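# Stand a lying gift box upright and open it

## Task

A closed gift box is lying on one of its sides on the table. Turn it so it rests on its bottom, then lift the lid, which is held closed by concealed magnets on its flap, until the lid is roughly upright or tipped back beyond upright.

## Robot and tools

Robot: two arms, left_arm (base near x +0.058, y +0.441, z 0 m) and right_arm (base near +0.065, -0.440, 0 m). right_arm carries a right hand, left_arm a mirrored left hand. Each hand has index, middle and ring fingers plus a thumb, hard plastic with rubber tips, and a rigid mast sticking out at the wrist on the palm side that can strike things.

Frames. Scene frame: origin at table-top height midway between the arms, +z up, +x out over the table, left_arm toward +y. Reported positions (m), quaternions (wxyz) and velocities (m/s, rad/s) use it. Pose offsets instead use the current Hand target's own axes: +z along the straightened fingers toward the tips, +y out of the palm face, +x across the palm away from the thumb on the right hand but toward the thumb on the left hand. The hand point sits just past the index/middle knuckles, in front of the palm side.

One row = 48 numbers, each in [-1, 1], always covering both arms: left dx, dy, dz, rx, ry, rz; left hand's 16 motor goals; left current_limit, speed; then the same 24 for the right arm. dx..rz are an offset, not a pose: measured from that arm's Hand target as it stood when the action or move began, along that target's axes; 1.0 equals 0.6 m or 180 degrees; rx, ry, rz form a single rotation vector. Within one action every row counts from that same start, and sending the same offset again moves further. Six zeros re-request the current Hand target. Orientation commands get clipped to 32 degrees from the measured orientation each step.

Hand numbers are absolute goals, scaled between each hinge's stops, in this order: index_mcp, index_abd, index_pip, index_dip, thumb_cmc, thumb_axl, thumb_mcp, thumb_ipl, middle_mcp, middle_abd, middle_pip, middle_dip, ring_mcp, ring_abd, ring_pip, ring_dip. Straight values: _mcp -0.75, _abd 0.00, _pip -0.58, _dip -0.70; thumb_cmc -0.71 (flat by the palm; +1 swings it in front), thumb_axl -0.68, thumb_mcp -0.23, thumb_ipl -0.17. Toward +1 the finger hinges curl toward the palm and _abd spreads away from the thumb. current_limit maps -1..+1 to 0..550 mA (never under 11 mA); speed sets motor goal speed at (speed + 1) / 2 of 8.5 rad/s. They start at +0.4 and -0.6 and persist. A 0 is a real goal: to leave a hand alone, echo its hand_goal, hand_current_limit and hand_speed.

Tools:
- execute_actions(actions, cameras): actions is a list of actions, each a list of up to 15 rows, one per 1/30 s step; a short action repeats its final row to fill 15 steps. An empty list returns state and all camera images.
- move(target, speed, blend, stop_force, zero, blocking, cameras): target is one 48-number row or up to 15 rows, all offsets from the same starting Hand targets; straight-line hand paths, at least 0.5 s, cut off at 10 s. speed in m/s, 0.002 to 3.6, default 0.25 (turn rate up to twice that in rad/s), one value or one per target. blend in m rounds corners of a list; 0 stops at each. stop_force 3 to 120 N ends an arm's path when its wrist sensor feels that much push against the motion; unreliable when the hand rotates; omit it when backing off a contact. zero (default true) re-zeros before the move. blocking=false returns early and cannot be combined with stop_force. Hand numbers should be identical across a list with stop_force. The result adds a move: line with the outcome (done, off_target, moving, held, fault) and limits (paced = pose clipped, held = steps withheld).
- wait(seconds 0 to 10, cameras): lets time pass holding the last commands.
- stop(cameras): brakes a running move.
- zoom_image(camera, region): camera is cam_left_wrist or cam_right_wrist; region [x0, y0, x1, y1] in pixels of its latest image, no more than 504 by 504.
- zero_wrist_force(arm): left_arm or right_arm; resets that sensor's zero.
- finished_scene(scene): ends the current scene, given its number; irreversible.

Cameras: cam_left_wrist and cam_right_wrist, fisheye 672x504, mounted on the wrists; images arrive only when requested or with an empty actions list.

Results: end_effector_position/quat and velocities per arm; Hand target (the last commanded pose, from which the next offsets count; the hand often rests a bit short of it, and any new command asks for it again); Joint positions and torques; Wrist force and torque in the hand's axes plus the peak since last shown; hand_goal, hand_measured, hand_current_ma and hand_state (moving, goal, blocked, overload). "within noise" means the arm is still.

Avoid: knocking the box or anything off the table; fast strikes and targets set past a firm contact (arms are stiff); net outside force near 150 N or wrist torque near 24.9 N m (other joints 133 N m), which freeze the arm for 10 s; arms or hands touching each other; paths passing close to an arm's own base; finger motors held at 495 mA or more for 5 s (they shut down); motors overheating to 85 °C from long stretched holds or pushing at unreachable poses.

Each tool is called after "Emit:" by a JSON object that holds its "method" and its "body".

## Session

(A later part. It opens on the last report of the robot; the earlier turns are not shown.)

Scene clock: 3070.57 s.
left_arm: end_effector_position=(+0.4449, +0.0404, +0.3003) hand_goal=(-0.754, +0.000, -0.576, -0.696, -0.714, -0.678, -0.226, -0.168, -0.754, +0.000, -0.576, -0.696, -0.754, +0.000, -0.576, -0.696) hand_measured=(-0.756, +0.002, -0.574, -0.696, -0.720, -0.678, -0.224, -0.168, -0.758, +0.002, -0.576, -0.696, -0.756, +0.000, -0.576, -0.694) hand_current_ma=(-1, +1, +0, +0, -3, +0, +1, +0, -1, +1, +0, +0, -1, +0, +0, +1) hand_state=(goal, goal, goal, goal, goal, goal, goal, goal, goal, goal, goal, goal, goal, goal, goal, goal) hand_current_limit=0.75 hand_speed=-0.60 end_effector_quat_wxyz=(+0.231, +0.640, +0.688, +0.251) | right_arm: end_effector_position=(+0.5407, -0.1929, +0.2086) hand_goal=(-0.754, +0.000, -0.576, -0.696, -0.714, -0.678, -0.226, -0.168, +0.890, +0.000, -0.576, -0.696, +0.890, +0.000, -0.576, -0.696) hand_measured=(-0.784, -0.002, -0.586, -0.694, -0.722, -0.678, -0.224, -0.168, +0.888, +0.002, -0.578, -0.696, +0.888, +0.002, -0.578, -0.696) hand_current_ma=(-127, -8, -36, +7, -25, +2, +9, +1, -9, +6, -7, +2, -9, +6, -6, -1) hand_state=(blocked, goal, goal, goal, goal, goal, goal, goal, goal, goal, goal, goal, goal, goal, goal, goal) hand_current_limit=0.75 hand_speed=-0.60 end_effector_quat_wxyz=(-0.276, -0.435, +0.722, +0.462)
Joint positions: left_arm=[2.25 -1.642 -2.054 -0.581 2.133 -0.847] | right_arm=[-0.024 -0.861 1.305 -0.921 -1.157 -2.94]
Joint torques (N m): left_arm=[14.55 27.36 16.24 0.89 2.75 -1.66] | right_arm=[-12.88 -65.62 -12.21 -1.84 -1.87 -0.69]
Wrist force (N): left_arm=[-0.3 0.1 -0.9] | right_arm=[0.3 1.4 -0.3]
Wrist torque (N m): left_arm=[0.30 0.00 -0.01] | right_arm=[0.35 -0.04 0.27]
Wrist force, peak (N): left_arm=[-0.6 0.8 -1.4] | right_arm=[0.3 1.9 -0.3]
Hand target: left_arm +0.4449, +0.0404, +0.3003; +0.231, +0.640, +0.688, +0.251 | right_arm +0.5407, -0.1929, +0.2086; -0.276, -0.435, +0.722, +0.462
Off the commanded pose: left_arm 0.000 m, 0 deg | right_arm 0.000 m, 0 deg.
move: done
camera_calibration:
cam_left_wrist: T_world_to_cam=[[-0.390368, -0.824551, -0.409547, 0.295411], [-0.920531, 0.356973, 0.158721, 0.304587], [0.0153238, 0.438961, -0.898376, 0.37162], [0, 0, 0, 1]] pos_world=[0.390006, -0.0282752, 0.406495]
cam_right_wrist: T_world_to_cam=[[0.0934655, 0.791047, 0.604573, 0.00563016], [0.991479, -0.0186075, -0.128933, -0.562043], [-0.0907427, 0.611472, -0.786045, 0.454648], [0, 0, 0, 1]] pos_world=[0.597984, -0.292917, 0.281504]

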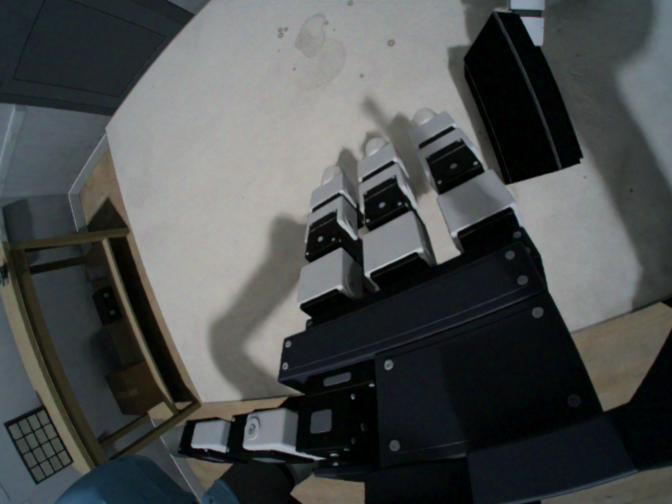

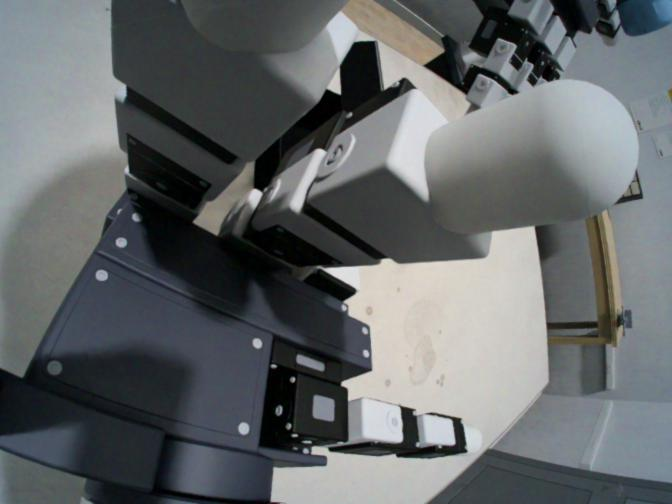

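Emit:
{"method": "move", "body": {"target": [-0.051,-0.143,0.196,0,-0.0315,0.0375,-0.754,0.0,-0.576,-0.696,-0.714,-0.678,-0.226,-0.168,-0.754,0.0,-0.576,-0.696,-0.754,0,-0.576,-0.696,0.75,-0.6,0.0,0,0,0,0,0,-0.754,0,-0.576,-0.696,-0.714,-0.678,-0.226,-0.168,0.89,0,-0.576,-0.696,0.89,0,-0.576,-0.696,0.75,-0.6], "speed": 0.12}}

Emit:
{"method": "move", "body": {"target": [-0.045,0,0,0,0,0,-0.754,0.0,-0.576,-0.696,-0.714,-0.678,-0.226,-0.168,-0.754,0.0,-0.576,-0.696,-0.754,0,-0.576,-0.696,0.75,-0.6,0.0,0,0,0,0,0,-0.754,0,-0.576,-0.696,-0.714,-0.678,-0.226,-0.168,0.89,0,-0.576,-0.696,0.89,0,-0.576,-0.696,0.75,-0.6], "speed": 0.03, "stop_force": 3, "cameras": ["all"]}}

Emit:
{"method": "zoom_image", "body": {"camera": "cam_left_wrist", "region": [350, 0, 650, 220]}}

Scene clock: 3092.37 s.
left_arm: end_effector_position=(+0.4566, +0.0112, +0.1550) hand_goal=(-0.754, +0.000, -0.576, -0.696, -0.714, -0.678, -0.226, -0.168, -0.754, +0.000, -0.576, -0.696, -0.754, +0.000, -0.576, -0.696) hand_measured=(-0.756, +0.002, -0.574, -0.696, -0.720, -0.678, -0.224, -0.168, -0.758, +0.002, -0.576, -0.696, -0.756, +0.000, -0.576, -0.694) hand_current_ma=(-1, +1, +0, +0, -3, +0, +1, +0, -1, +1, +0, +0, -1, +0, +0, +1) hand_state=(goal, goal, goal, goal, goal, goal, goal, goal, goal, goal, goal, goal, goal, goal, goal, goal) hand_current_limit=0.75 hand_speed=-0.60 end_effector_quat_wxyz=(+0.249, +0.691, +0.637, +0.232) | right_arm: end_effector_position=(+0.5407, -0.1929, +0.2086) hand_goal=(-0.754, +0.000, -0.576, -0.696, -0.714, -0.678, -0.226, -0.168, +0.890, +0.000, -0.576, -0.696, +0.890, +0.000, -0.576, -0.696) hand_measured=(-0.784, -0.002, -0.586, -0.694, -0.722, -0.678, -0.224, -0.168, +0.888, +0.002, -0.578, -0.696, +0.888, +0.002, -0.578, -0.696) hand_current_ma=(-127, -8, -36, +7, -25, +2, +9, +1, -9, +6, -7, +2, -9, +6, -6, -1) hand_state=(blocked, goal, goal, goal, goal, goal, goal, goal, goal, goal, goal, goal, goal, goal, goal, goal) hand_current_limit=0.75 hand_speed=-0.60 end_effector_quat_wxyz=(-0.276, -0.435, +0.722, +0.462)
Joint positions: left_arm=[2.269 -1.948 -2.196 -0.045 2.052 -0.671] | right_arm=[-0.024 -0.861 1.305 -0.921 -1.157 -2.94]
Joint torques (N m): left_arm=[14.92 21.78 8.67 4.75 -0.67 2.27] | right_arm=[-12.67 -64.9 -13.25 -1.81 -1.83 -0.76]
Wrist force (N): left_arm=[-0.4 0.5 -0.7] | right_arm=[0.4 1.5 -0.4]
Wrist torque (N m): left_arm=[0.32 0.00 -0.14] | right_arm=[0.37 -0.05 0.28]
Wrist force, peak (N): left_arm=[-0.5 1.1 -1.4] | right_arm=[0.4 1.9 -0.2]
Hand target: left_arm +0.4567, +0.0112, +0.1549; +0.249, +0.691, +0.637, +0.232 | right_arm +0.5407, -0.1929, +0.2086; -0.276, -0.435, +0.722, +0.462
Off the commanded pose: left_arm 0.000 m, 0 deg | right_arm 0.000 m, 0 deg.
move: done

Scene clock: 3094.40 s.
left_arm: end_effector_position=(+0.4545, -0.0157, +0.1548) hand_goal=(-0.754, +0.000, -0.576, -0.696, -0.714, -0.678, -0.226, -0.168, -0.754, +0.000, -0.576, -0.696, -0.754, +0.000, -0.576, -0.696) hand_measured=(-0.756, +0.002, -0.574, -0.696, -0.720, -0.678, -0.224, -0.168, -0.758, +0.002, -0.576, -0.696, -0.758, +0.000, -0.576, -0.694) hand_current_ma=(-1, +1, +0, +0, -3, +0, +1, +0, -1, +1, +0, +0, -1, +0, +0, +1) hand_state=(goal, goal, goal, goal, goal, goal, goal, goal, goal, goal, goal, goal, goal, goal, goal, goal) hand_current_limit=0.75 hand_speed=-0.60 end_effector_quat_wxyz=(+0.249, +0.691, +0.637, +0.232) | right_arm: end_effector_position=(+0.5407, -0.1929, +0.2086) hand_goal=(-0.754, +0.000, -0.576, -0.696, -0.714, -0.678, -0.226, -0.168, +0.890, +0.000, -0.576, -0.696, +0.890, +0.000, -0.576, -0.696) hand_measured=(-0.784, -0.002, -0.586, -0.694, -0.722, -0.678, -0.224, -0.168, +0.888, +0.002, -0.578, -0.696, +0.888, +0.002, -0.578, -0.696) hand_current_ma=(-127, -6, -35, +7, -25, +2, +9, +1, -9, +6, -7, +2, -9, +6, -6, -1) hand_state=(blocked, goal, goal, goal, goal, goal, goal, goal, goal, goal, goal, goal, goal, goal, goal, goal) hand_current_limit=0.75 hand_speed=-0.60 end_effector_quat_wxyz=(-0.276, -0.435, +0.722, +0.462)
Joint positions: left_arm=[2.23 -1.983 -2.129 -0.095 2.071 -0.71] | right_arm=[-0.024 -0.861 1.305 -0.921 -1.157 -2.94]
Joint torques (N m): left_arm=[-13.57 23.75 23.15 0.65 2.63 -1.54] | right_arm=[-12.4 -65.48 -13.43 -1.93 -1.62 -0.77]
Wrist force (N): left_arm=[0.2 0.2 -0.7] | right_arm=[0.6 1.7 -0.3]
Wrist torque (N m): left_arm=[0.30 0.01 0.03] | right_arm=[0.39 -0.06 0.30]
Wrist force, peak (N): left_arm=[-0.2 0.3 -1.0] | right_arm=[0.3 1.8 -0.8]
Hand target: left_arm +0.4545, -0.0157, +0.1548; +0.249, +0.691, +0.637, +0.232 | right_arm +0.5407, -0.1929, +0.2086; -0.276, -0.435, +0.722, +0.462
Off the commanded pose: left_arm 0.000 m, 0 deg | right_arm 0.000 m, 0 deg.
move: done
camera_calibration:
cam_left_wrist: T_world_to_cam=[[-0.512409, -0.755127, -0.408926, 0.249705], [-0.854829, 0.493935, 0.159046, 0.328766], [0.0818829, 0.431058, -0.898601, 0.235116], [0, 0, 0, 1]] pos_world=[0.389738, -0.0751794, 0.261097]
cam_right_wrist: T_world_to_cam=[[0.0934655, 0.791047, 0.604573, 0.00563016], [0.991479, -0.0186075, -0.128933, -0.562043], [-0.0907427, 0.611472, -0.786045, 0.454648], [0, 0, 0, 1]] pos_world=[0.597984, -0.292917, 0.281504]

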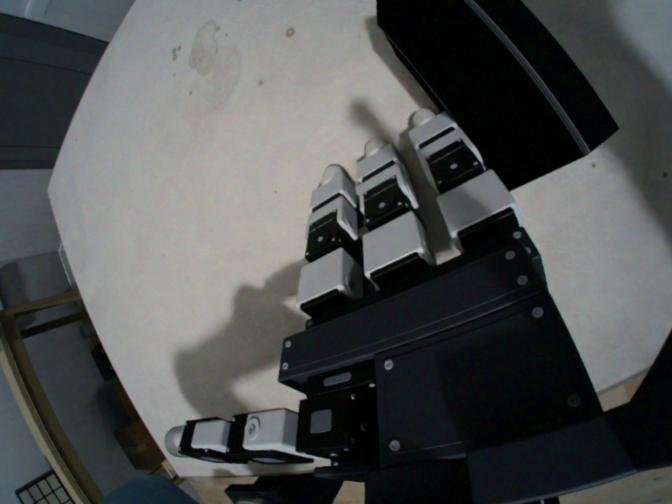

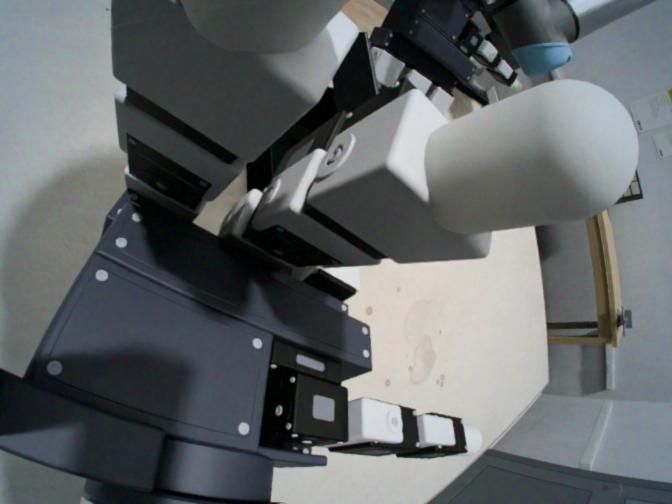

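Scaled by 1.680 from the camera's 672x504 image, which has a finer 960x720 frame.

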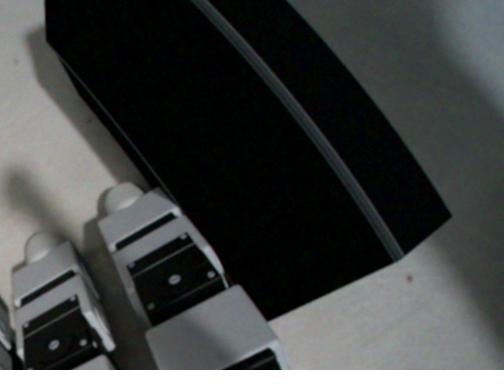

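Emit:
{"method": "move", "body": {"target": [0,0,0,0,0,0,-0.754,0.0,-0.576,-0.696,-0.714,-0.678,-0.226,-0.168,-0.754,0.0,-0.576,-0.696,-0.754,0,-0.576,-0.696,0.75,-0.6,-0.093,0.016,0.035,0,0,0,-0.754,0,-0.576,-0.696,-0.714,-0.678,-0.226,-0.168,0.89,0,-0.576,-0.696,0.89,0,-0.576,-0.696,0.75,-0.6], "speed": 0.04, "stop_force": 7, "cameras": ["all"]}}

Emit:
{"method": "zoom_image", "body": {"camera": "cam_left_wrist", "region": [350, 0, 650, 220]}}

Emit:
{"method": "zoom_image", "body": {"camera": "cam_right_wrist", "region": [200, 0, 450, 200]}}

Scene clock: 3109.83 s.
left_arm: end_effector_position=(+0.4545, -0.0157, +0.1548) hand_goal=(-0.754, +0.000, -0.576, -0.696, -0.714, -0.678, -0.226, -0.168, -0.754, +0.000, -0.576, -0.696, -0.754, +0.000, -0.576, -0.696) hand_measured=(-0.756, +0.002, -0.574, -0.696, -0.720, -0.678, -0.224, -0.168, -0.758, +0.002, -0.576, -0.696, -0.760, -0.004, -0.576, -0.694) hand_current_ma=(-1, +1, +0, +0, -3, +0, +1, +0, -1, +1, +0, +0, -3, -1, +0, +0) hand_state=(goal, goal, goal, goal, goal, goal, goal, goal, goal, goal, goal, goal, goal, goal, goal, goal) hand_current_limit=0.75 hand_speed=-0.60 end_effector_quat_wxyz=(+0.249, +0.691, +0.637, +0.232) | right_arm: end_effector_position=(+0.5465, -0.1328, +0.2087) hand_goal=(-0.754, +0.000, -0.576, -0.696, -0.714, -0.678, -0.226, -0.168, +0.890, +0.000, -0.576, -0.696, +0.890, +0.000, -0.576, -0.696) hand_measured=(-0.780, +0.006, -0.584, -0.694, -0.722, -0.678, -0.224, -0.168, +0.888, +0.002, -0.578, -0.696, +0.888, +0.002, -0.578, -0.696) hand_current_ma=(-103, +14, -26, +4, -25, +2, +9, +1, -8, +6, -7, +2, -8, +6, -6, -1) hand_state=(blocked, goal, goal, goal, goal, goal, goal, goal, goal, goal, goal, goal, goal, goal, goal, goal) hand_current_limit=0.75 hand_speed=-0.60 end_effector_quat_wxyz=(-0.276, -0.435, +0.722, +0.462)
Joint positions: left_arm=[2.23 -1.983 -2.129 -0.095 2.071 -0.71] | right_arm=[0.063 -0.823 1.24 -0.913 -1.079 -2.895]
Joint torques (N m): left_arm=[-14.24 24.36 21.79 0.95 2.06 -1.59] | right_arm=[11.55 -38.24 -24.81 2.55 3.01 1.72]
Wrist force (N): left_arm=[0.0 0.5 -0.6] | right_arm=[0.7 1.6 -0.4]
Wrist torque (N m): left_arm=[0.31 0.04 0.01] | right_arm=[0.29 -0.01 0.15]
Wrist force, peak (N): left_arm=[0.3 0.6 -0.9] | right_arm=[0.7 1.7 -0.9]
Hand target: left_arm +0.4545, -0.0157, +0.1548; +0.249, +0.691, +0.637, +0.232 | right_arm +0.5465, -0.1328, +0.2087; -0.276, -0.435, +0.722, +0.462
Off the commanded pose: left_arm 0.000 m, 0 deg | right_arm 0.000 m, 0 deg.
move: done
camera_calibration:
cam_left_wrist: T_world_to_cam=[[-0.512366, -0.755152, -0.408934, 0.249688], [-0.854855, 0.493897, 0.159026, 0.328779], [0.0818827, 0.431059, -0.898601, 0.235116], [0, 0, 0, 1]] pos_world=[0.389738, -0.0751795, 0.261097]
cam_right_wrist: T_world_to_cam=[[0.0934655, 0.791047, 0.604573, -0.0425143], [0.991479, -0.0186075, -0.128933, -0.566663], [-0.0907427, 0.611472, -0.786045, 0.418503], [0, 0, 0, 1]] pos_world=[0.603784, -0.232817, 0.281604]

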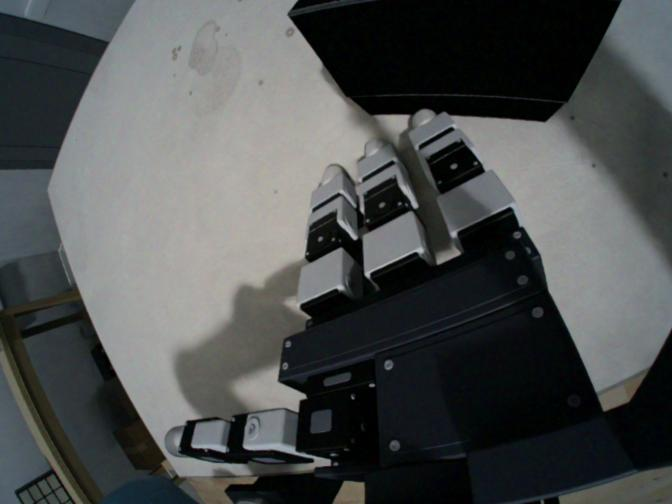

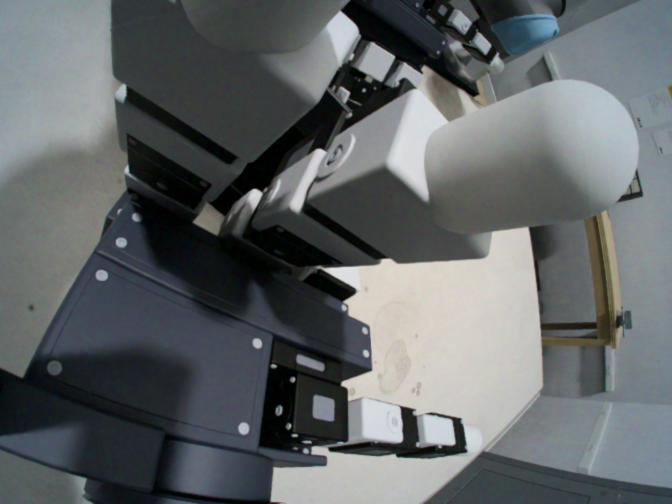

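Scaled by 1.680 from the camera's 672x504 image, which has a finer 960x720 frame.

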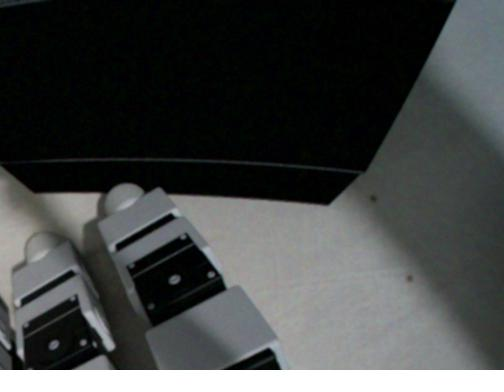

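Scaled by 2.016 from the camera's 672x504 image, which has a finer 960x720 frame.

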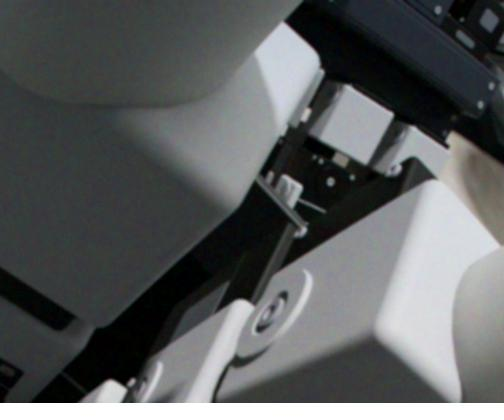

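Emit:
{"method": "move", "body": {"target": [[0,0.075,-0.089,0,0,0,-0.754,0.0,-0.576,-0.696,-0.714,-0.678,-0.226,-0.168,-0.754,0.0,-0.576,-0.696,-0.754,0,-0.576,-0.696,0.75,-0.6,0.01,-0.044,-0.034,0,0,0,-0.754,0,-0.576,-0.696,-0.714,-0.678,-0.226,-0.168,0.89,0,-0.576,-0.696,0.89,0,-0.576,-0.696,0.75,-0.6],[-0.0675,0.039,-0.12,0,-0.1215,0.1448,-0.754,0.0,-0.576,-0.696,-0.714,-0.678,-0.226,-0.168,-0.754,0.0,-0.576,-0.696,-0.754,0,-0.576,-0.696,0.75,-0.6,0.088,-0.037,-0.019,0,0,0,-0.754,0,-0.576,-0.696,-0.714,-0.678,-0.226,-0.168,0.89,0,-0.576,-0.696,0.89,0,-0.576,-0.696,0.75,-0.6],[-0.0675,-0.036,-0.03,0,-0.1215,0.1448,-0.754,0.0,-0.576,-0.696,-0.714,-0.678,-0.226,-0.168,-0.754,0.0,-0.576,-0.696,-0.754,0,-0.576,-0.696,0.75,-0.6,0.088,-0.037,-0.019,0,0,0,-0.754,0,-0.576,-0.696,-0.714,-0.678,-0.226,-0.168,0.89,0,-0.576,-0.696,0.89,0,-0.576,-0.696,0.75,-0.6]], "speed": 0.1, "cameras": ["all"]}}

Emit:
{"method": "zoom_image", "body": {"camera": "cam_left_wrist", "region": [200, 0, 650, 220]}}

Emit:
{"method": "zoom_image", "body": {"camera": "cam_right_wrist", "region": [200, 0, 450, 200]}}

Scene clock: 3167.53 s.
left_arm: end_effector_position=(+0.4232, -0.0538, +0.1547) hand_goal=(-0.754, +0.000, -0.576, -0.696, -0.714, -0.678, -0.226, -0.168, -0.754, +0.000, -0.576, -0.696, -0.754, +0.000, -0.576, -0.696) hand_measured=(-0.756, +0.002, -0.574, -0.696, -0.720, -0.678, -0.224, -0.168, -0.758, +0.002, -0.576, -0.696, -0.762, -0.004, -0.578, -0.696) hand_current_ma=(-1, +1, +0, +0, -3, +0, +1, +0, -1, +1, +0, +0, -4, -1, -1, +0) hand_state=(goal, goal, goal, goal, goal, goal, goal, goal, goal, goal, goal, goal, goal, goal, goal, goal) hand_current_limit=0.75 hand_speed=-0.60 end_effector_quat_wxyz=(+0.306, +0.848, +0.407, +0.148) | right_arm: end_effector_position=(+0.5391, -0.1886, +0.1932) hand_goal=(-0.754, +0.000, -0.576, -0.696, -0.714, -0.678, -0.226, -0.168, +0.890, +0.000, -0.576, -0.696, +0.890, +0.000, -0.576, -0.696) hand_measured=(-0.774, +0.004, -0.582, -0.694, -0.722, -0.678, -0.224, -0.168, +0.888, +0.002, -0.578, -0.696, +0.888, +0.002, -0.578, -0.696) hand_current_ma=(-83, +8, -23, +4, -25, +2, +9, +1, -8, +6, -7, +2, -8, +6, -6, -1) hand_state=(blocked, goal, goal, goal, goal, goal, goal, goal, goal, goal, goal, goal, goal, goal, goal, goal) hand_current_limit=0.75 hand_speed=-0.60 end_effector_quat_wxyz=(-0.276, -0.435, +0.722, +0.462)
Joint positions: left_arm=[2.356 -1.918 -2.319 0.215 1.65 -0.093] | right_arm=[-0.018 -0.847 1.323 -0.955 -1.151 -2.937]
Joint torques (N m): left_arm=[11.96 19.65 7.34 4.7 1.55 2.03] | right_arm=[-12.99 -65.42 -12.71 -1.93 -1.88 -0.77]
Wrist force (N): left_arm=[-0.4 0.7 -0.5] | right_arm=[0.4 2.0 -0.4]
Wrist torque (N m): left_arm=[0.31 -0.01 -0.12] | right_arm=[0.35 -0.05 0.27]
Wrist force, peak (N): left_arm=[-1.0 0.8 -1.1] | right_arm=[0.5 2.2 -0.3]
Hand target: left_arm +0.4232, -0.0539, +0.1546; +0.306, +0.848, +0.407, +0.148 | right_arm +0.5391, -0.1886, +0.1932; -0.276, -0.435, +0.722, +0.462
Off the commanded pose: left_arm 0.000 m, 0 deg | right_arm 0.000 m, 0 deg.
move: done
camera_calibration:
cam_left_wrist: T_world_to_cam=[[-0.848265, -0.339497, -0.406433, 0.369028], [-0.431728, 0.887795, 0.159474, 0.16297], [0.306688, 0.310745, -0.899655, 0.152622], [0, 0, 0, 1]] pos_world=[0.336585, -0.066827, 0.261303]
cam_right_wrist: T_world_to_cam=[[0.0934655, 0.791047, 0.604573, 0.0116886], [0.991479, -0.0186075, -0.128933, -0.562363], [-0.0907427, 0.611472, -0.786045, 0.439768], [0, 0, 0, 1]] pos_world=[0.596384, -0.288617, 0.266104]

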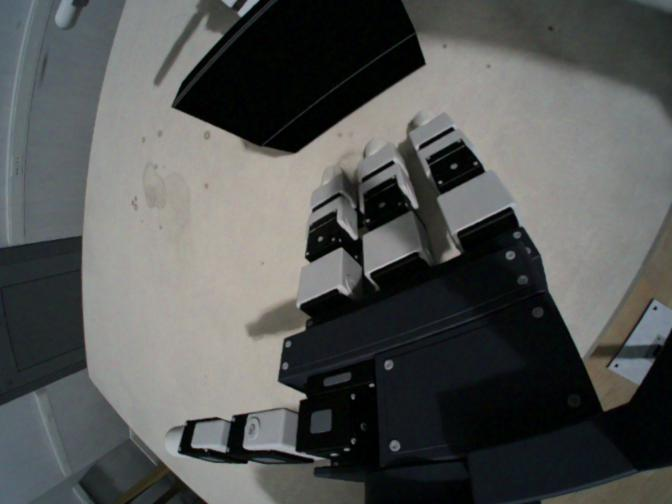

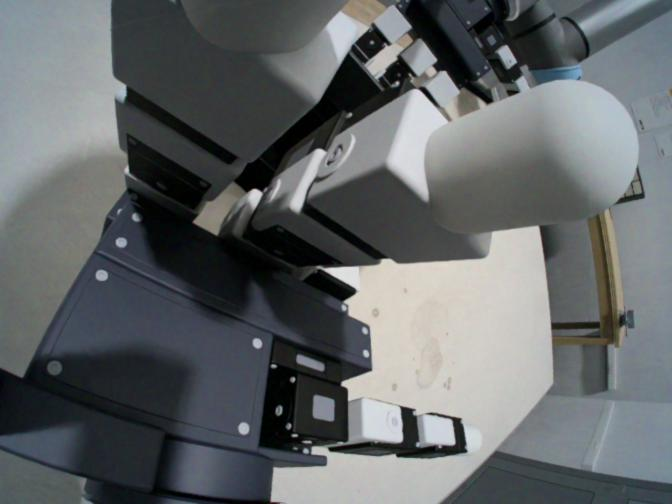

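Scaled by 1.120 from the camera's 672x504 image, which has a finer 960x720 frame.

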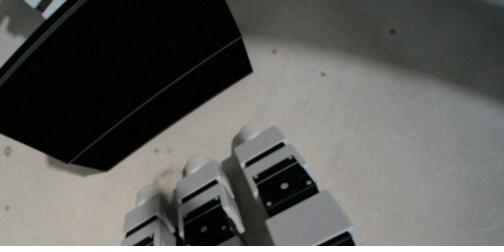

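Scaled by 2.016 from the camera's 672x504 image, which has a finer 960x720 frame.

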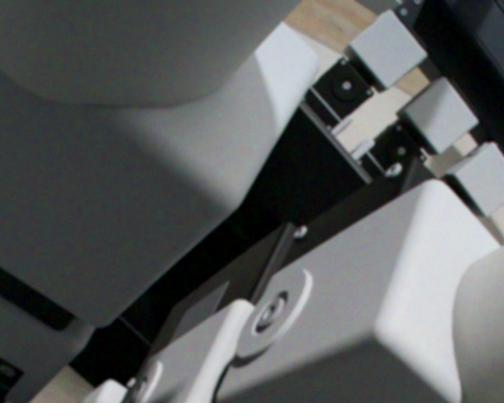

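Emit:
{"method": "move", "body": {"target": [0,0.038,0.032,0,0,0,-0.754,0.0,-0.576,-0.696,-0.714,-0.678,-0.226,-0.168,-0.754,0.0,-0.576,-0.696,-0.754,0,-0.576,-0.696,0.75,-0.6,0,0,0,0,0,0,-0.754,0,-0.576,-0.696,-0.714,-0.678,-0.226,-0.168,0.89,0,-0.576,-0.696,0.89,0,-0.576,-0.696,0.75,-0.6], "speed": 0.03, "stop_force": 3, "cameras": ["cam_left_wrist"]}}

Emit:
{"method": "zoom_image", "body": {"camera": "cam_left_wrist", "region": [200, 0, 520, 220]}}

Scene clock: 3179.23 s.
left_arm: end_effector_position=(+0.4465, -0.0725, +0.1544) hand_goal=(-0.754, +0.000, -0.576, -0.696, -0.714, -0.678, -0.226, -0.168, -0.754, +0.000, -0.576, -0.696, -0.754, +0.000, -0.576, -0.696) hand_measured=(-0.756, +0.002, -0.574, -0.696, -0.720, -0.678, -0.224, -0.168, -0.758, +0.002, -0.576, -0.696, -0.762, -0.004, -0.578, -0.696) hand_current_ma=(-1, +1, +0, +0, -3, +0, +1, +0, -1, +1, +0, +0, -4, -1, -1, +0) hand_state=(goal, goal, goal, goal, goal, goal, goal, goal, goal, goal, goal, goal, goal, goal, goal, goal) hand_current_limit=0.75 hand_speed=-0.60 end_effector_quat_wxyz=(+0.306, +0.848, +0.407, +0.148) | right_arm: end_effector_position=(+0.5391, -0.1886, +0.1932) hand_goal=(-0.754, +0.000, -0.576, -0.696, -0.714, -0.678, -0.226, -0.168, +0.890, +0.000, -0.576, -0.696, +0.890, +0.000, -0.576, -0.696) hand_measured=(-0.774, +0.004, -0.582, -0.694, -0.722, -0.678, -0.224, -0.168, +0.888, +0.002, -0.578, -0.696, +0.888, +0.002, -0.578, -0.696) hand_current_ma=(-83, +8, -23, +4, -25, +2, +9, +1, -8, +6, -7, +2, -8, +6, -6, -1) hand_state=(blocked, goal, goal, goal, goal, goal, goal, goal, goal, goal, goal, goal, goal, goal, goal, goal) hand_current_limit=0.75 hand_speed=-0.60 end_effector_quat_wxyz=(-0.276, -0.435, +0.722, +0.462)
Joint positions: left_arm=[2.364 -1.961 -2.243 0.182 1.645 -0.087] | right_arm=[-0.018 -0.847 1.323 -0.955 -1.151 -2.937]
Joint torques (N m): left_arm=[13.5 21.25 21.65 0.88 -1.47 2.07] | right_arm=[-13.06 -64.74 -12.78 -1.92 -1.82 -0.69]
Wrist force (N): left_arm=[-0.5 0.7 -0.8] | right_arm=[0.4 1.9 -0.5]
Wrist torque (N m): left_arm=[0.35 0.01 -0.13] | right_arm=[0.36 -0.05 0.27]
Wrist force, peak (N): left_arm=[-0.7 0.9 -0.9] | right_arm=[0.8 2.2 -0.3]
Hand target: left_arm +0.4465, -0.0725, +0.1544; +0.306, +0.848, +0.407, +0.148 | right_arm +0.5391, -0.1886, +0.1932; -0.276, -0.435, +0.722, +0.462
Off the commanded pose: left_arm 0.000 m, 0 deg | right_arm 0.000 m, 0 deg.
move: done
camera_calibration:
cam_left_wrist: T_world_to_cam=[[-0.848239, -0.339471, -0.40651, 0.382284], [-0.431714, 0.887808, 0.159436, 0.189554], [0.306779, 0.310736, -0.899628, 0.150976], [0, 0, 0, 1]] pos_world=[0.359785, -0.0854269, 0.261003]
Images, in order (width x height): cam_left_wrist 672x504.

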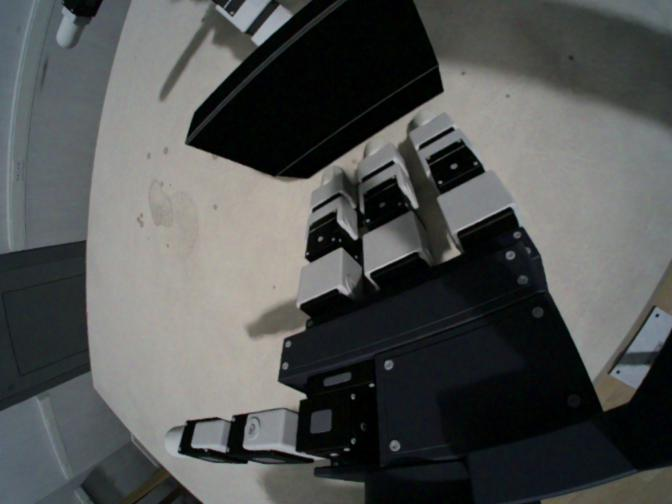

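Scaled by 1.575 from the camera's 672x504 image, which has a finer 960x720 frame.

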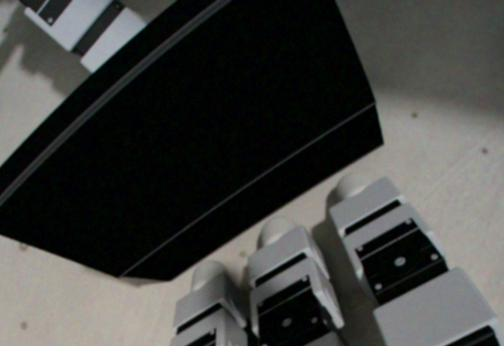

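Emit:
{"method": "move", "body": {"target": [0,0,0,0,0,0,-0.754,0.0,-0.576,-0.696,-0.714,-0.678,-0.226,-0.168,-0.754,0.0,-0.576,-0.696,-0.754,0,-0.576,-0.696,0.75,-0.6,-0.021,0.0867,0.0675,0,0,0,-0.754,0,-0.576,-0.696,-0.714,-0.678,-0.226,-0.168,0.89,0,-0.576,-0.696,0.89,0,-0.576,-0.696,0.75,-0.6], "speed": 0.04, "stop_force": 7, "cameras": ["all"]}}

Emit:
{"method": "zoom_image", "body": {"camera": "cam_left_wrist", "region": [180, 0, 520, 220]}}

Scene clock: 3198.67 s.
left_arm: end_effector_position=(+0.4465, -0.0725, +0.1544) hand_goal=(-0.754, +0.000, -0.576, -0.696, -0.714, -0.678, -0.226, -0.168, -0.754, +0.000, -0.576, -0.696, -0.754, +0.000, -0.576, -0.696) hand_measured=(-0.760, +0.002, -0.578, -0.696, -0.720, -0.678, -0.224, -0.168, -0.762, +0.002, -0.578, -0.696, -0.762, -0.004, -0.578, -0.696) hand_current_ma=(-3, +0, +0, +0, -3, +0, +1, +0, -4, +1, +0, +0, -4, -1, -1, +0) hand_state=(goal, goal, goal, goal, goal, goal, goal, goal, goal, goal, goal, goal, goal, goal, goal, goal) hand_current_limit=0.75 hand_speed=-0.60 end_effector_quat_wxyz=(+0.306, +0.848, +0.407, +0.148) | right_arm: end_effector_position=(+0.4932, -0.1501, +0.2234) hand_goal=(-0.754, +0.000, -0.576, -0.696, -0.714, -0.678, -0.226, -0.168, +0.890, +0.000, -0.576, -0.696, +0.890, +0.000, -0.576, -0.696) hand_measured=(-0.776, +0.004, -0.584, -0.698, -0.722, -0.678, -0.224, -0.168, +0.888, +0.002, -0.578, -0.696, +0.888, +0.002, -0.578, -0.696) hand_current_ma=(-87, +8, -28, -8, -25, +2, +9, +1, -8, +6, -7, +2, -8, +6, -6, -1) hand_state=(blocked, goal, goal, goal, goal, goal, goal, goal, goal, goal, goal, goal, goal, goal, goal, goal) hand_current_limit=0.75 hand_speed=-0.60 end_effector_quat_wxyz=(-0.276, -0.435, +0.722, +0.462)
Joint positions: left_arm=[2.364 -1.961 -2.243 0.182 1.645 -0.087] | right_arm=[0.041 -0.962 1.441 -0.97 -1.099 -2.906]
Joint torques (N m): left_arm=[13.94 22.76 21.45 1.85 -1.38 1.88] | right_arm=[11.91 -61.63 -13.12 -1.92 2.78 1.7]
Wrist force (N): left_arm=[-0.4 -0.3 -0.4] | right_arm=[0.5 1.3 -0.4]
Wrist torque (N m): left_arm=[0.31 0.00 -0.10] | right_arm=[0.33 -0.02 0.12]
Wrist force, peak (N): left_arm=[-0.3 0.5 -1.6] | right_arm=[0.5 2.2 -0.3]
Hand target: left_arm +0.4465, -0.0725, +0.1544; +0.306, +0.848, +0.407, +0.148 | right_arm +0.4932, -0.1501, +0.2234; -0.276, -0.435, +0.722, +0.462
Off the commanded pose: left_arm 0.000 m, 0 deg | right_arm 0.000 m, 0 deg.
move: done
camera_calibration:
cam_left_wrist: T_world_to_cam=[[-0.848239, -0.339471, -0.40651, 0.382284], [-0.431714, 0.887808, 0.159436, 0.189554], [0.306779, 0.310736, -0.899628, 0.150976], [0, 0, 0, 1]] pos_world=[0.359785, -0.0854269, 0.261003]
cam_right_wrist: T_world_to_cam=[[0.0934655, 0.791047, 0.604573, -0.0327347], [0.991479, -0.0186075, -0.128933, -0.512244], [-0.0907427, 0.611472, -0.786045, 0.4358], [0, 0, 0, 1]] pos_world=[0.550484, -0.250117, 0.296304]

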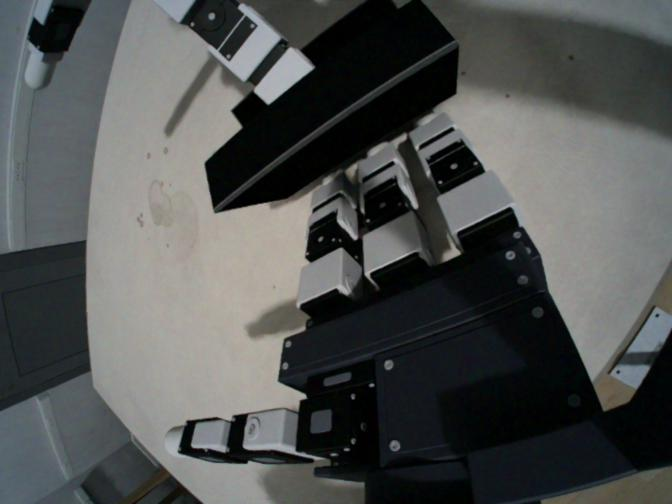

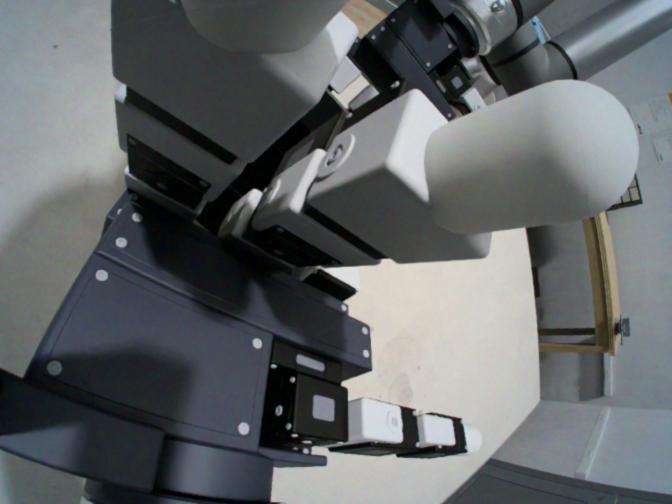

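Scaled by 1.482 from the camera's 672x504 image, which has a finer 960x720 frame.

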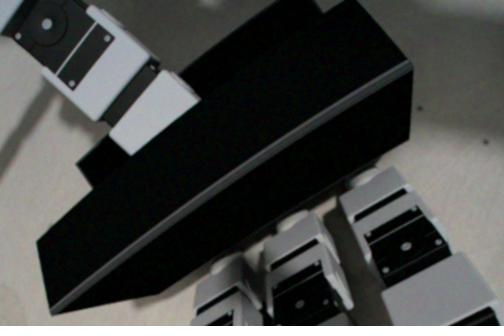

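Emit:
{"method": "move", "body": {"target": [[0,0,0,0,0,0,-0.754,0.0,-0.576,-0.696,-0.714,-0.678,-0.226,-0.168,-0.754,0.0,-0.576,-0.696,-0.754,0,-0.576,-0.696,0.75,-0.6,0,-0.045,0.021,0,0,0,-0.754,0,-0.576,-0.696,-0.714,-0.678,-0.226,-0.168,0.89,0,-0.576,-0.696,0.89,0,-0.576,-0.696,0.75,-0.6],[0,0,0,0,0,0,-0.754,0.0,-0.576,-0.696,-0.714,-0.678,-0.226,-0.168,-0.754,0.0,-0.576,-0.696,-0.754,0,-0.576,-0.696,0.75,-0.6,0.045,-0.135,-0.171,0,0,0,-0.754,0,-0.576,-0.696,-0.714,-0.678,-0.226,-0.168,0.89,0,-0.576,-0.696,0.89,0,-0.576,-0.696,0.75,-0.6]], "speed": 0.06, "cameras": ["cam_left_wrist"]}}

Emit:
{"method": "move", "body": {"target": [0,-0.05,-0.04,0,0,0,-0.754,0.0,-0.576,-0.696,-0.714,-0.678,-0.226,-0.168,-0.754,0.0,-0.576,-0.696,-0.754,0,-0.576,-0.696,0.75,-0.6,0,0,0,0,0,0,-0.754,0,-0.576,-0.696,-0.714,-0.678,-0.226,-0.168,-0.754,0,-0.576,-0.696,-0.754,0,-0.576,-0.696,0.75,-0.6], "speed": 0.06, "cameras": ["all"]}}

Emit:
{"method": "zoom_image", "body": {"camera": "cam_left_wrist", "region": [180, 0, 520, 220]}}

Emit:
{"method": "zoom_image", "body": {"camera": "cam_right_wrist", "region": [180, 0, 480, 220]}}

Scene clock: 3224.33 s.
left_arm: end_effector_position=(+0.4465, -0.0725, +0.1544) hand_goal=(-0.754, +0.000, -0.576, -0.696, -0.714, -0.678, -0.226, -0.168, -0.754, +0.000, -0.576, -0.696, -0.754, +0.000, -0.576, -0.696) hand_measured=(-0.766, +0.002, -0.580, -0.696, -0.720, -0.678, -0.224, -0.168, -0.768, +0.002, -0.582, -0.696, -0.766, -0.002, -0.582, -0.698) hand_current_ma=(-8, +0, -2, +0, -3, +0, +1, +0, -11, +1, -2, +0, -8, -1, -2, +0) hand_state=(goal, goal, goal, goal, goal, goal, goal, goal, goal, goal, goal, goal, goal, goal, goal, goal) hand_current_limit=0.75 hand_speed=-0.60 end_effector_quat_wxyz=(+0.306, +0.848, +0.407, +0.148) | right_arm: end_effector_position=(+0.5928, -0.2334, +0.1929) hand_goal=(-0.754, +0.000, -0.576, -0.696, -0.714, -0.678, -0.226, -0.168, +0.890, +0.000, -0.576, -0.696, +0.890, +0.000, -0.576, -0.696) hand_measured=(-0.770, +0.002, -0.578, -0.698, -0.722, -0.678, -0.224, -0.168, +0.888, +0.002, -0.578, -0.696, +0.888, +0.002, -0.578, -0.696) hand_current_ma=(-66, +8, -6, -4, -25, +2, +9, +1, -8, +6, -7, +2, -8, +6, -6, -1) hand_state=(goal, goal, goal, goal, goal, goal, goal, goal, goal, goal, goal, goal, goal, goal, goal, goal) hand_current_limit=0.75 hand_speed=-0.60 end_effector_quat_wxyz=(-0.276, -0.435, +0.722, +0.462)
Joint positions: left_arm=[2.364 -1.961 -2.243 0.182 1.645 -0.087] | right_arm=[-0.078 -0.735 1.117 -0.849 -1.204 -2.966]
Joint torques (N m): left_arm=[13.09 28.5 20.97 4.69 -1.3 2.05] | right_arm=[-12.94 -40.84 -25.12 2.83 -1.75 -0.75]
Wrist force (N): left_arm=[-0.7 0.5 -0.8] | right_arm=[0.0 2.1 -0.3]
Wrist torque (N m): left_arm=[0.32 0.03 -0.14] | right_arm=[0.35 -0.01 0.21]
Wrist force, peak (N): left_arm=[-0.5 -1.9 -4.2] | right_arm=[1.6 3.9 -5.9]
Hand target: left_arm +0.4465, -0.0725, +0.1544; +0.306, +0.848, +0.407, +0.148 | right_arm +0.5929, -0.2335, +0.1929; -0.276, -0.435, +0.722, +0.462
Off the commanded pose: left_arm 0.000 m, 0 deg | right_arm 0.000 m, 0 deg.
move: done
camera_calibration:
cam_left_wrist: T_world_to_cam=[[-0.848239, -0.339471, -0.40651, 0.382284], [-0.431714, 0.887808, 0.159436, 0.189554], [0.306779, 0.310736, -0.899628, 0.150976], [0, 0, 0, 1]] pos_world=[0.359785, -0.0854269, 0.261003]
Images, in order (width x height): cam_left_wrist 672x504.

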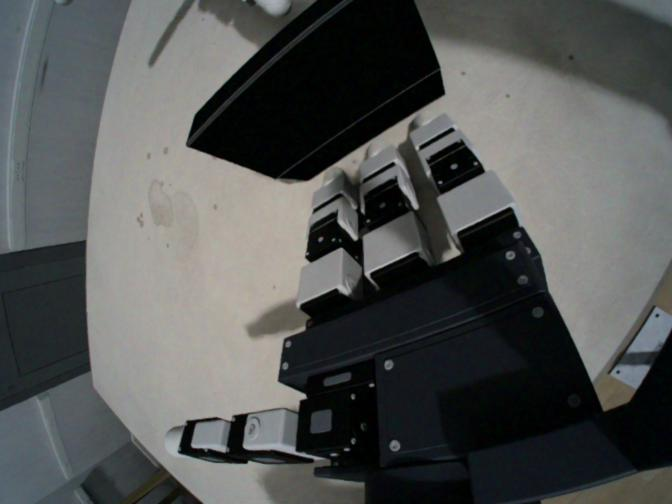

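Scene clock: 3225.83 s.
left_arm: end_effector_position=(+0.4165, -0.0485, +0.1537) hand_goal=(-0.754, +0.000, -0.576, -0.696, -0.714, -0.678, -0.226, -0.168, -0.754, +0.000, -0.576, -0.696, -0.754, +0.000, -0.576, -0.696) hand_measured=(-0.764, +0.002, -0.580, -0.696, -0.720, -0.678, -0.224, -0.168, -0.768, +0.002, -0.582, -0.696, -0.764, -0.002, -0.582, -0.698) hand_current_ma=(-7, +0, -2, +0, -3, +0, +1, +0, -10, +1, -2, +0, -7, -1, -2, +0) hand_state=(goal, goal, goal, goal, goal, goal, goal, goal, goal, goal, goal, goal, goal, goal, goal, goal) hand_current_limit=0.75 hand_speed=-0.60 end_effector_quat_wxyz=(+0.306, +0.848, +0.407, +0.148) | right_arm: end_effector_position=(+0.5929, -0.2335, +0.1929) hand_goal=(-0.754, +0.000, -0.576, -0.696, -0.714, -0.678, -0.226, -0.168, -0.754, +0.000, -0.576, -0.696, -0.754, +0.000, -0.576, -0.696) hand_measured=(-0.770, +0.002, -0.578, -0.698, -0.722, -0.678, -0.224, -0.168, -0.760, +0.002, -0.578, -0.696, -0.760, +0.002, -0.578, -0.696) hand_current_ma=(-66, +8, -6, -4, -25, +2, +9, +1, -18, +6, -6, +2, -19, +6, -6, -1) hand_state=(goal, goal, goal, goal, goal, goal, goal, goal, goal, goal, goal, goal, goal, goal, goal, goal) hand_current_limit=0.75 hand_speed=-0.60 end_effector_quat_wxyz=(-0.276, -0.435, +0.722, +0.462)
Joint positions: left_arm=[2.353 -1.909 -2.341 0.228 1.652 -0.096] | right_arm=[-0.078 -0.735 1.117 -0.849 -1.205 -2.966]
Joint torques (N m): left_arm=[-14.76 30.55 7.62 4.92 1.99 -1.71] | right_arm=[-13.15 -41.57 -25.57 2.9 -1.86 -0.71]
Wrist force (N): left_arm=[-0.6 0.4 -0.8] | right_arm=[0.2 2.2 0.0]
Wrist torque (N m): left_arm=[0.30 0.00 -0.05] | right_arm=[0.45 -0.05 0.24]
Wrist force, peak (N): left_arm=[-0.4 0.7 -1.1] | right_arm=[0.1 2.4 -0.3]
Hand target: left_arm +0.4165, -0.0485, +0.1537; +0.306, +0.848, +0.407, +0.148 | right_arm +0.5929, -0.2335, +0.1929; -0.276, -0.435, +0.722, +0.462
Off the commanded pose: left_arm 0.000 m, 0 deg | right_arm 0.000 m, 0 deg.
move: done
camera_calibration:
cam_left_wrist: T_world_to_cam=[[-0.848239, -0.339471, -0.40651, 0.3647], [-0.431714, 0.887808, 0.159436, 0.155407], [0.306779, 0.310736, -0.899628, 0.152092], [0, 0, 0, 1]] pos_world=[0.329785, -0.0614269, 0.260303]
cam_right_wrist: T_world_to_cam=[[0.0934655, 0.791047, 0.604573, 0.04222], [0.991479, -0.0186075, -0.128933, -0.616564], [-0.0907427, 0.611472, -0.786045, 0.471887], [0, 0, 0, 1]] pos_world=[0.650184, -0.333417, 0.265904]

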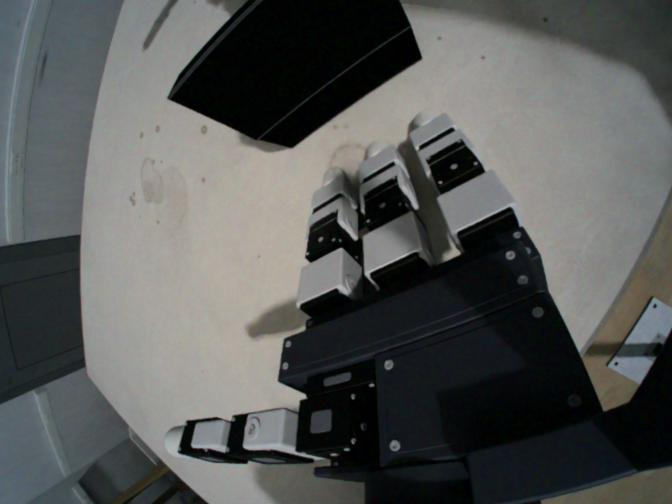

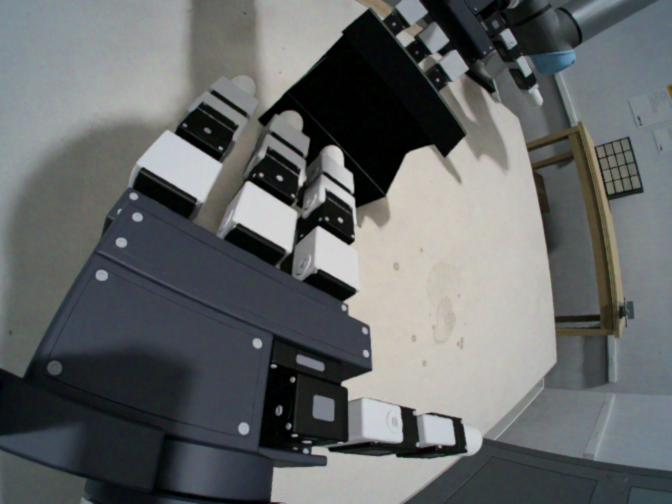

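Scaled by 1.482 from the camera's 672x504 image, which has a finer 960x720 frame.

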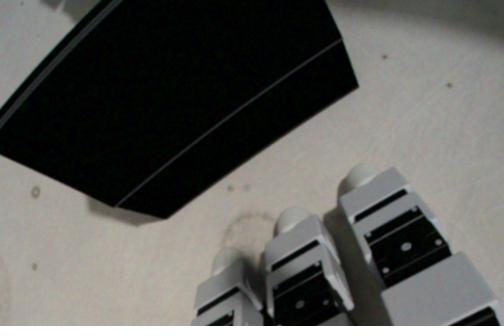

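Scaled by 1.680 from the camera's 672x504 image, which has a finer 960x720 frame.

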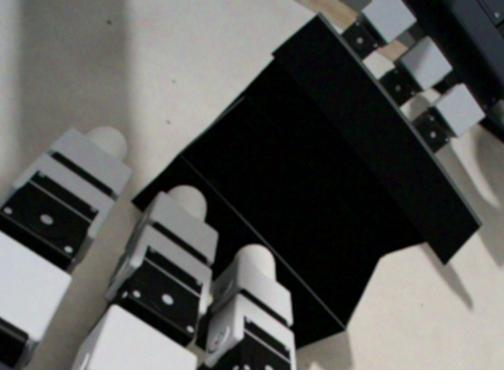

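Emit:
{"method": "move", "body": {"target": [0,0.05,0.04,0,0,0,-0.754,0.0,-0.576,-0.696,-0.714,-0.678,-0.226,-0.168,-0.754,0.0,-0.576,-0.696,-0.754,0,-0.576,-0.696,0.75,-0.6,0,0,0,0,0,0,-0.754,0,-0.576,-0.696,-0.714,-0.678,-0.226,-0.168,0.89,0,-0.576,-0.696,0.89,0,-0.576,-0.696,0.75,-0.6], "speed": 0.06}}

Emit:
{"method": "move", "body": {"target": [[0,0,0,0,0,0,-0.754,0.0,-0.576,-0.696,-0.714,-0.678,-0.226,-0.168,-0.754,0.0,-0.576,-0.696,-0.754,0,-0.576,-0.696,0.75,-0.6,-0.0255,0.048,0.1035,0,0,0,-0.754,0,-0.576,-0.696,-0.714,-0.678,-0.226,-0.168,0.89,0,-0.576,-0.696,0.89,0,-0.576,-0.696,0.75,-0.6],[0,0,0,0,0,0,-0.754,0.0,-0.576,-0.696,-0.714,-0.678,-0.226,-0.168,-0.754,0.0,-0.576,-0.696,-0.754,0,-0.576,-0.696,0.75,-0.6,-0.0473,0.1355,0.1703,0,0,0,-0.754,0,-0.576,-0.696,-0.714,-0.678,-0.226,-0.168,0.89,0,-0.576,-0.696,0.89,0,-0.576,-0.696,0.75,-0.6],[0,0,0,0,0,0,-0.754,0.0,-0.576,-0.696,-0.714,-0.678,-0.226,-0.168,-0.754,0.0,-0.576,-0.696,-0.754,0,-0.576,-0.696,0.75,-0.6,-0.058,0.1735,0.2065,0,0,0,-0.754,0,-0.576,-0.696,-0.714,-0.678,-0.226,-0.168,0.89,0,-0.576,-0.696,0.89,0,-0.576,-0.696,0.75,-0.6]], "speed": 0.05, "stop_force": 7, "cameras": ["all"]}}

Emit:
{"method": "zoom_image", "body": {"camera": "cam_left_wrist", "region": [180, 0, 520, 220]}}

Scene clock: 3261.80 s.
left_arm: end_effector_position=(+0.4465, -0.0724, +0.1544) hand_goal=(-0.754, +0.000, -0.576, -0.696, -0.714, -0.678, -0.226, -0.168, -0.754, +0.000, -0.576, -0.696, -0.754, +0.000, -0.576, -0.696) hand_measured=(-0.764, +0.002, -0.580, -0.696, -0.720, -0.678, -0.224, -0.168, -0.768, +0.002, -0.582, -0.696, -0.764, -0.002, -0.582, -0.698) hand_current_ma=(-7, +0, -2, +0, -3, +0, +1, +0, -10, +1, -2, +0, -7, -1, -2, +0) hand_state=(goal, goal, goal, goal, goal, goal, goal, goal, goal, goal, goal, goal, goal, goal, goal, goal) hand_current_limit=0.75 hand_speed=-0.60 end_effector_quat_wxyz=(+0.306, +0.848, +0.407, +0.148) | right_arm: end_effector_position=(+0.5929, -0.2335, +0.1929) hand_goal=(-0.754, +0.000, -0.576, -0.696, -0.714, -0.678, -0.226, -0.168, +0.890, +0.000, -0.576, -0.696, +0.890, +0.000, -0.576, -0.696) hand_measured=(-0.770, +0.002, -0.578, -0.698, -0.722, -0.678, -0.224, -0.168, +0.888, +0.002, -0.578, -0.696, +0.888, +0.002, -0.578, -0.696) hand_current_ma=(-66, +8, -6, -4, -25, +2, +9, +1, -9, +6, -5, +2, -9, +6, -5, -1) hand_state=(goal, goal, goal, goal, goal, goal, goal, goal, goal, goal, goal, goal, goal, goal, goal, goal) hand_current_limit=0.75 hand_speed=-0.60 end_effector_quat_wxyz=(-0.276, -0.435, +0.722, +0.462)
Joint positions: left_arm=[2.364 -1.961 -2.243 0.182 1.645 -0.087] | right_arm=[-0.078 -0.735 1.117 -0.849 -1.205 -2.966]
Joint torques (N m): left_arm=[14.82 22.12 21.44 0.83 -1.37 2] | right_arm=[-10.27 -47.55 -23.86 2.81 -0.33 -0.23]
Wrist force (N): left_arm=[-0.4 0.5 -0.6] | right_arm=[0.1 2.1 -0.2]
Wrist torque (N m): left_arm=[0.31 0.00 -0.12] | right_arm=[0.34 -0.03 0.23]
Wrist force, peak (N): left_arm=[-0.6 0.9 -1.0] | right_arm=[0.1 2.4 -0.3]
Hand target: left_arm +0.4465, -0.0725, +0.1544; +0.306, +0.848, +0.407, +0.148 | right_arm +0.5929, -0.2335, +0.1929; -0.276, -0.435, +0.722, +0.462
Off the commanded pose: left_arm 0.000 m, 0 deg | right_arm 0.000 m, 0 deg.
move: done

Scene clock: 3266.43 s.
left_arm: end_effector_position=(+0.4465, -0.0725, +0.1544) hand_goal=(-0.754, +0.000, -0.576, -0.696, -0.714, -0.678, -0.226, -0.168, -0.754, +0.000, -0.576, -0.696, -0.754, +0.000, -0.576, -0.696) hand_measured=(-0.764, +0.002, -0.580, -0.696, -0.720, -0.678, -0.224, -0.168, -0.768, +0.002, -0.582, -0.696, -0.764, -0.002, -0.582, -0.698) hand_current_ma=(-7, +0, -2, +0, -3, +0, +1, +0, -10, +1, -2, +0, -7, -1, -2, +0) hand_state=(goal, goal, goal, goal, goal, goal, goal, goal, goal, goal, goal, goal, goal, goal, goal, goal) hand_current_limit=0.75 hand_speed=-0.60 end_effector_quat_wxyz=(+0.306, +0.848, +0.407, +0.148) | right_arm: end_effector_position=(+0.4712, -0.1296, +0.2354) hand_goal=(-0.754, +0.000, -0.576, -0.696, -0.714, -0.678, -0.226, -0.168, +0.890, +0.000, -0.576, -0.696, +0.890, +0.000, -0.576, -0.696) hand_measured=(-0.774, +0.002, -0.584, -0.698, -0.722, -0.678, -0.224, -0.168, +0.888, +0.002, -0.578, -0.696, +0.888, +0.002, -0.578, -0.696) hand_current_ma=(-82, +8, -25, -7, -25, +2, +9, +1, -8, +6, -5, +2, -8, +6, -5, -1) hand_state=(blocked, goal, goal, goal, goal, goal, goal, goal, goal, goal, goal, goal, goal, goal, goal, goal) hand_current_limit=0.75 hand_speed=-0.60 end_effector_quat_wxyz=(-0.276, -0.435, +0.722, +0.462)
Joint positions: left_arm=[2.364 -1.961 -2.243 0.182 1.645 -0.087] | right_arm=[0.075 -1.011 1.489 -0.978 -1.069 -2.888]
Joint torques (N m): left_arm=[12.74 23.32 20.98 2.55 -0.75 1.94] | right_arm=[11.82 -59.58 -12.67 -1.98 2.91 1.58]
Wrist force (N): left_arm=[-0.1 0.1 -0.7] | right_arm=[0.8 1.0 -0.1]
Wrist torque (N m): left_arm=[0.33 -0.01 -0.09] | right_arm=[0.31 -0.05 0.17]
Wrist force, peak (N): left_arm=[-0.4 0.7 -1.0] | right_arm=[0.2 2.3 -0.6]
Hand target: left_arm +0.4465, -0.0725, +0.1544; +0.306, +0.848, +0.407, +0.148 | right_arm +0.4712, -0.1296, +0.2354; -0.276, -0.435, +0.722, +0.462
Off the commanded pose: left_arm 0.000 m, 0 deg | right_arm 0.000 m, 0 deg.
move: done
camera_calibration:
cam_left_wrist: T_world_to_cam=[[-0.848239, -0.339471, -0.40651, 0.382284], [-0.431714, 0.887808, 0.159436, 0.189554], [0.306779, 0.310736, -0.899628, 0.150976], [0, 0, 0, 1]] pos_world=[0.359785, -0.0854269, 0.261003]
cam_right_wrist: T_world_to_cam=[[0.0934655, 0.791047, 0.604573, -0.0541498], [0.991479, -0.0186075, -0.128933, -0.488502], [-0.0907427, 0.611472, -0.786045, 0.430701], [0, 0, 0, 1]] pos_world=[0.528484, -0.229617, 0.308304]

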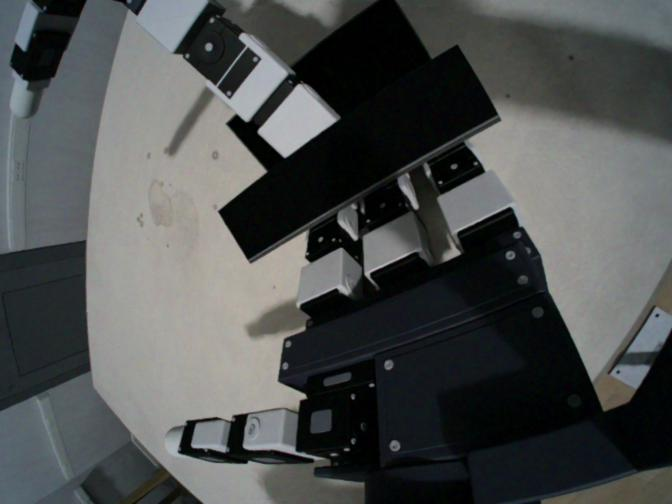

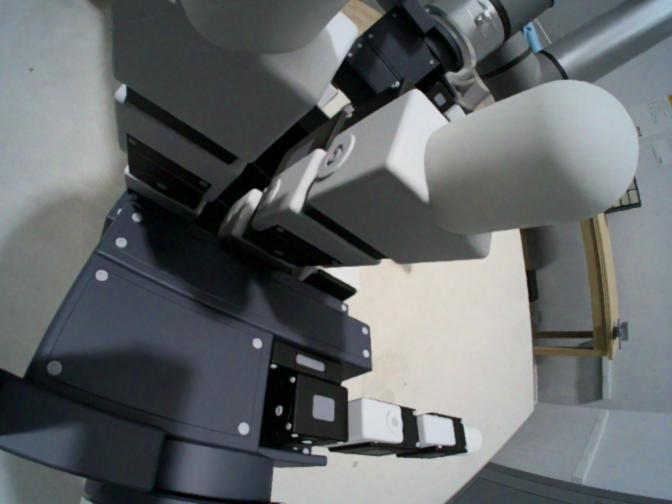

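Scaled by 1.482 from the camera's 672x504 image, which has a finer 960x720 frame.

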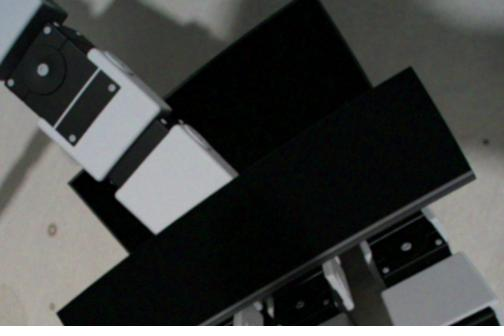

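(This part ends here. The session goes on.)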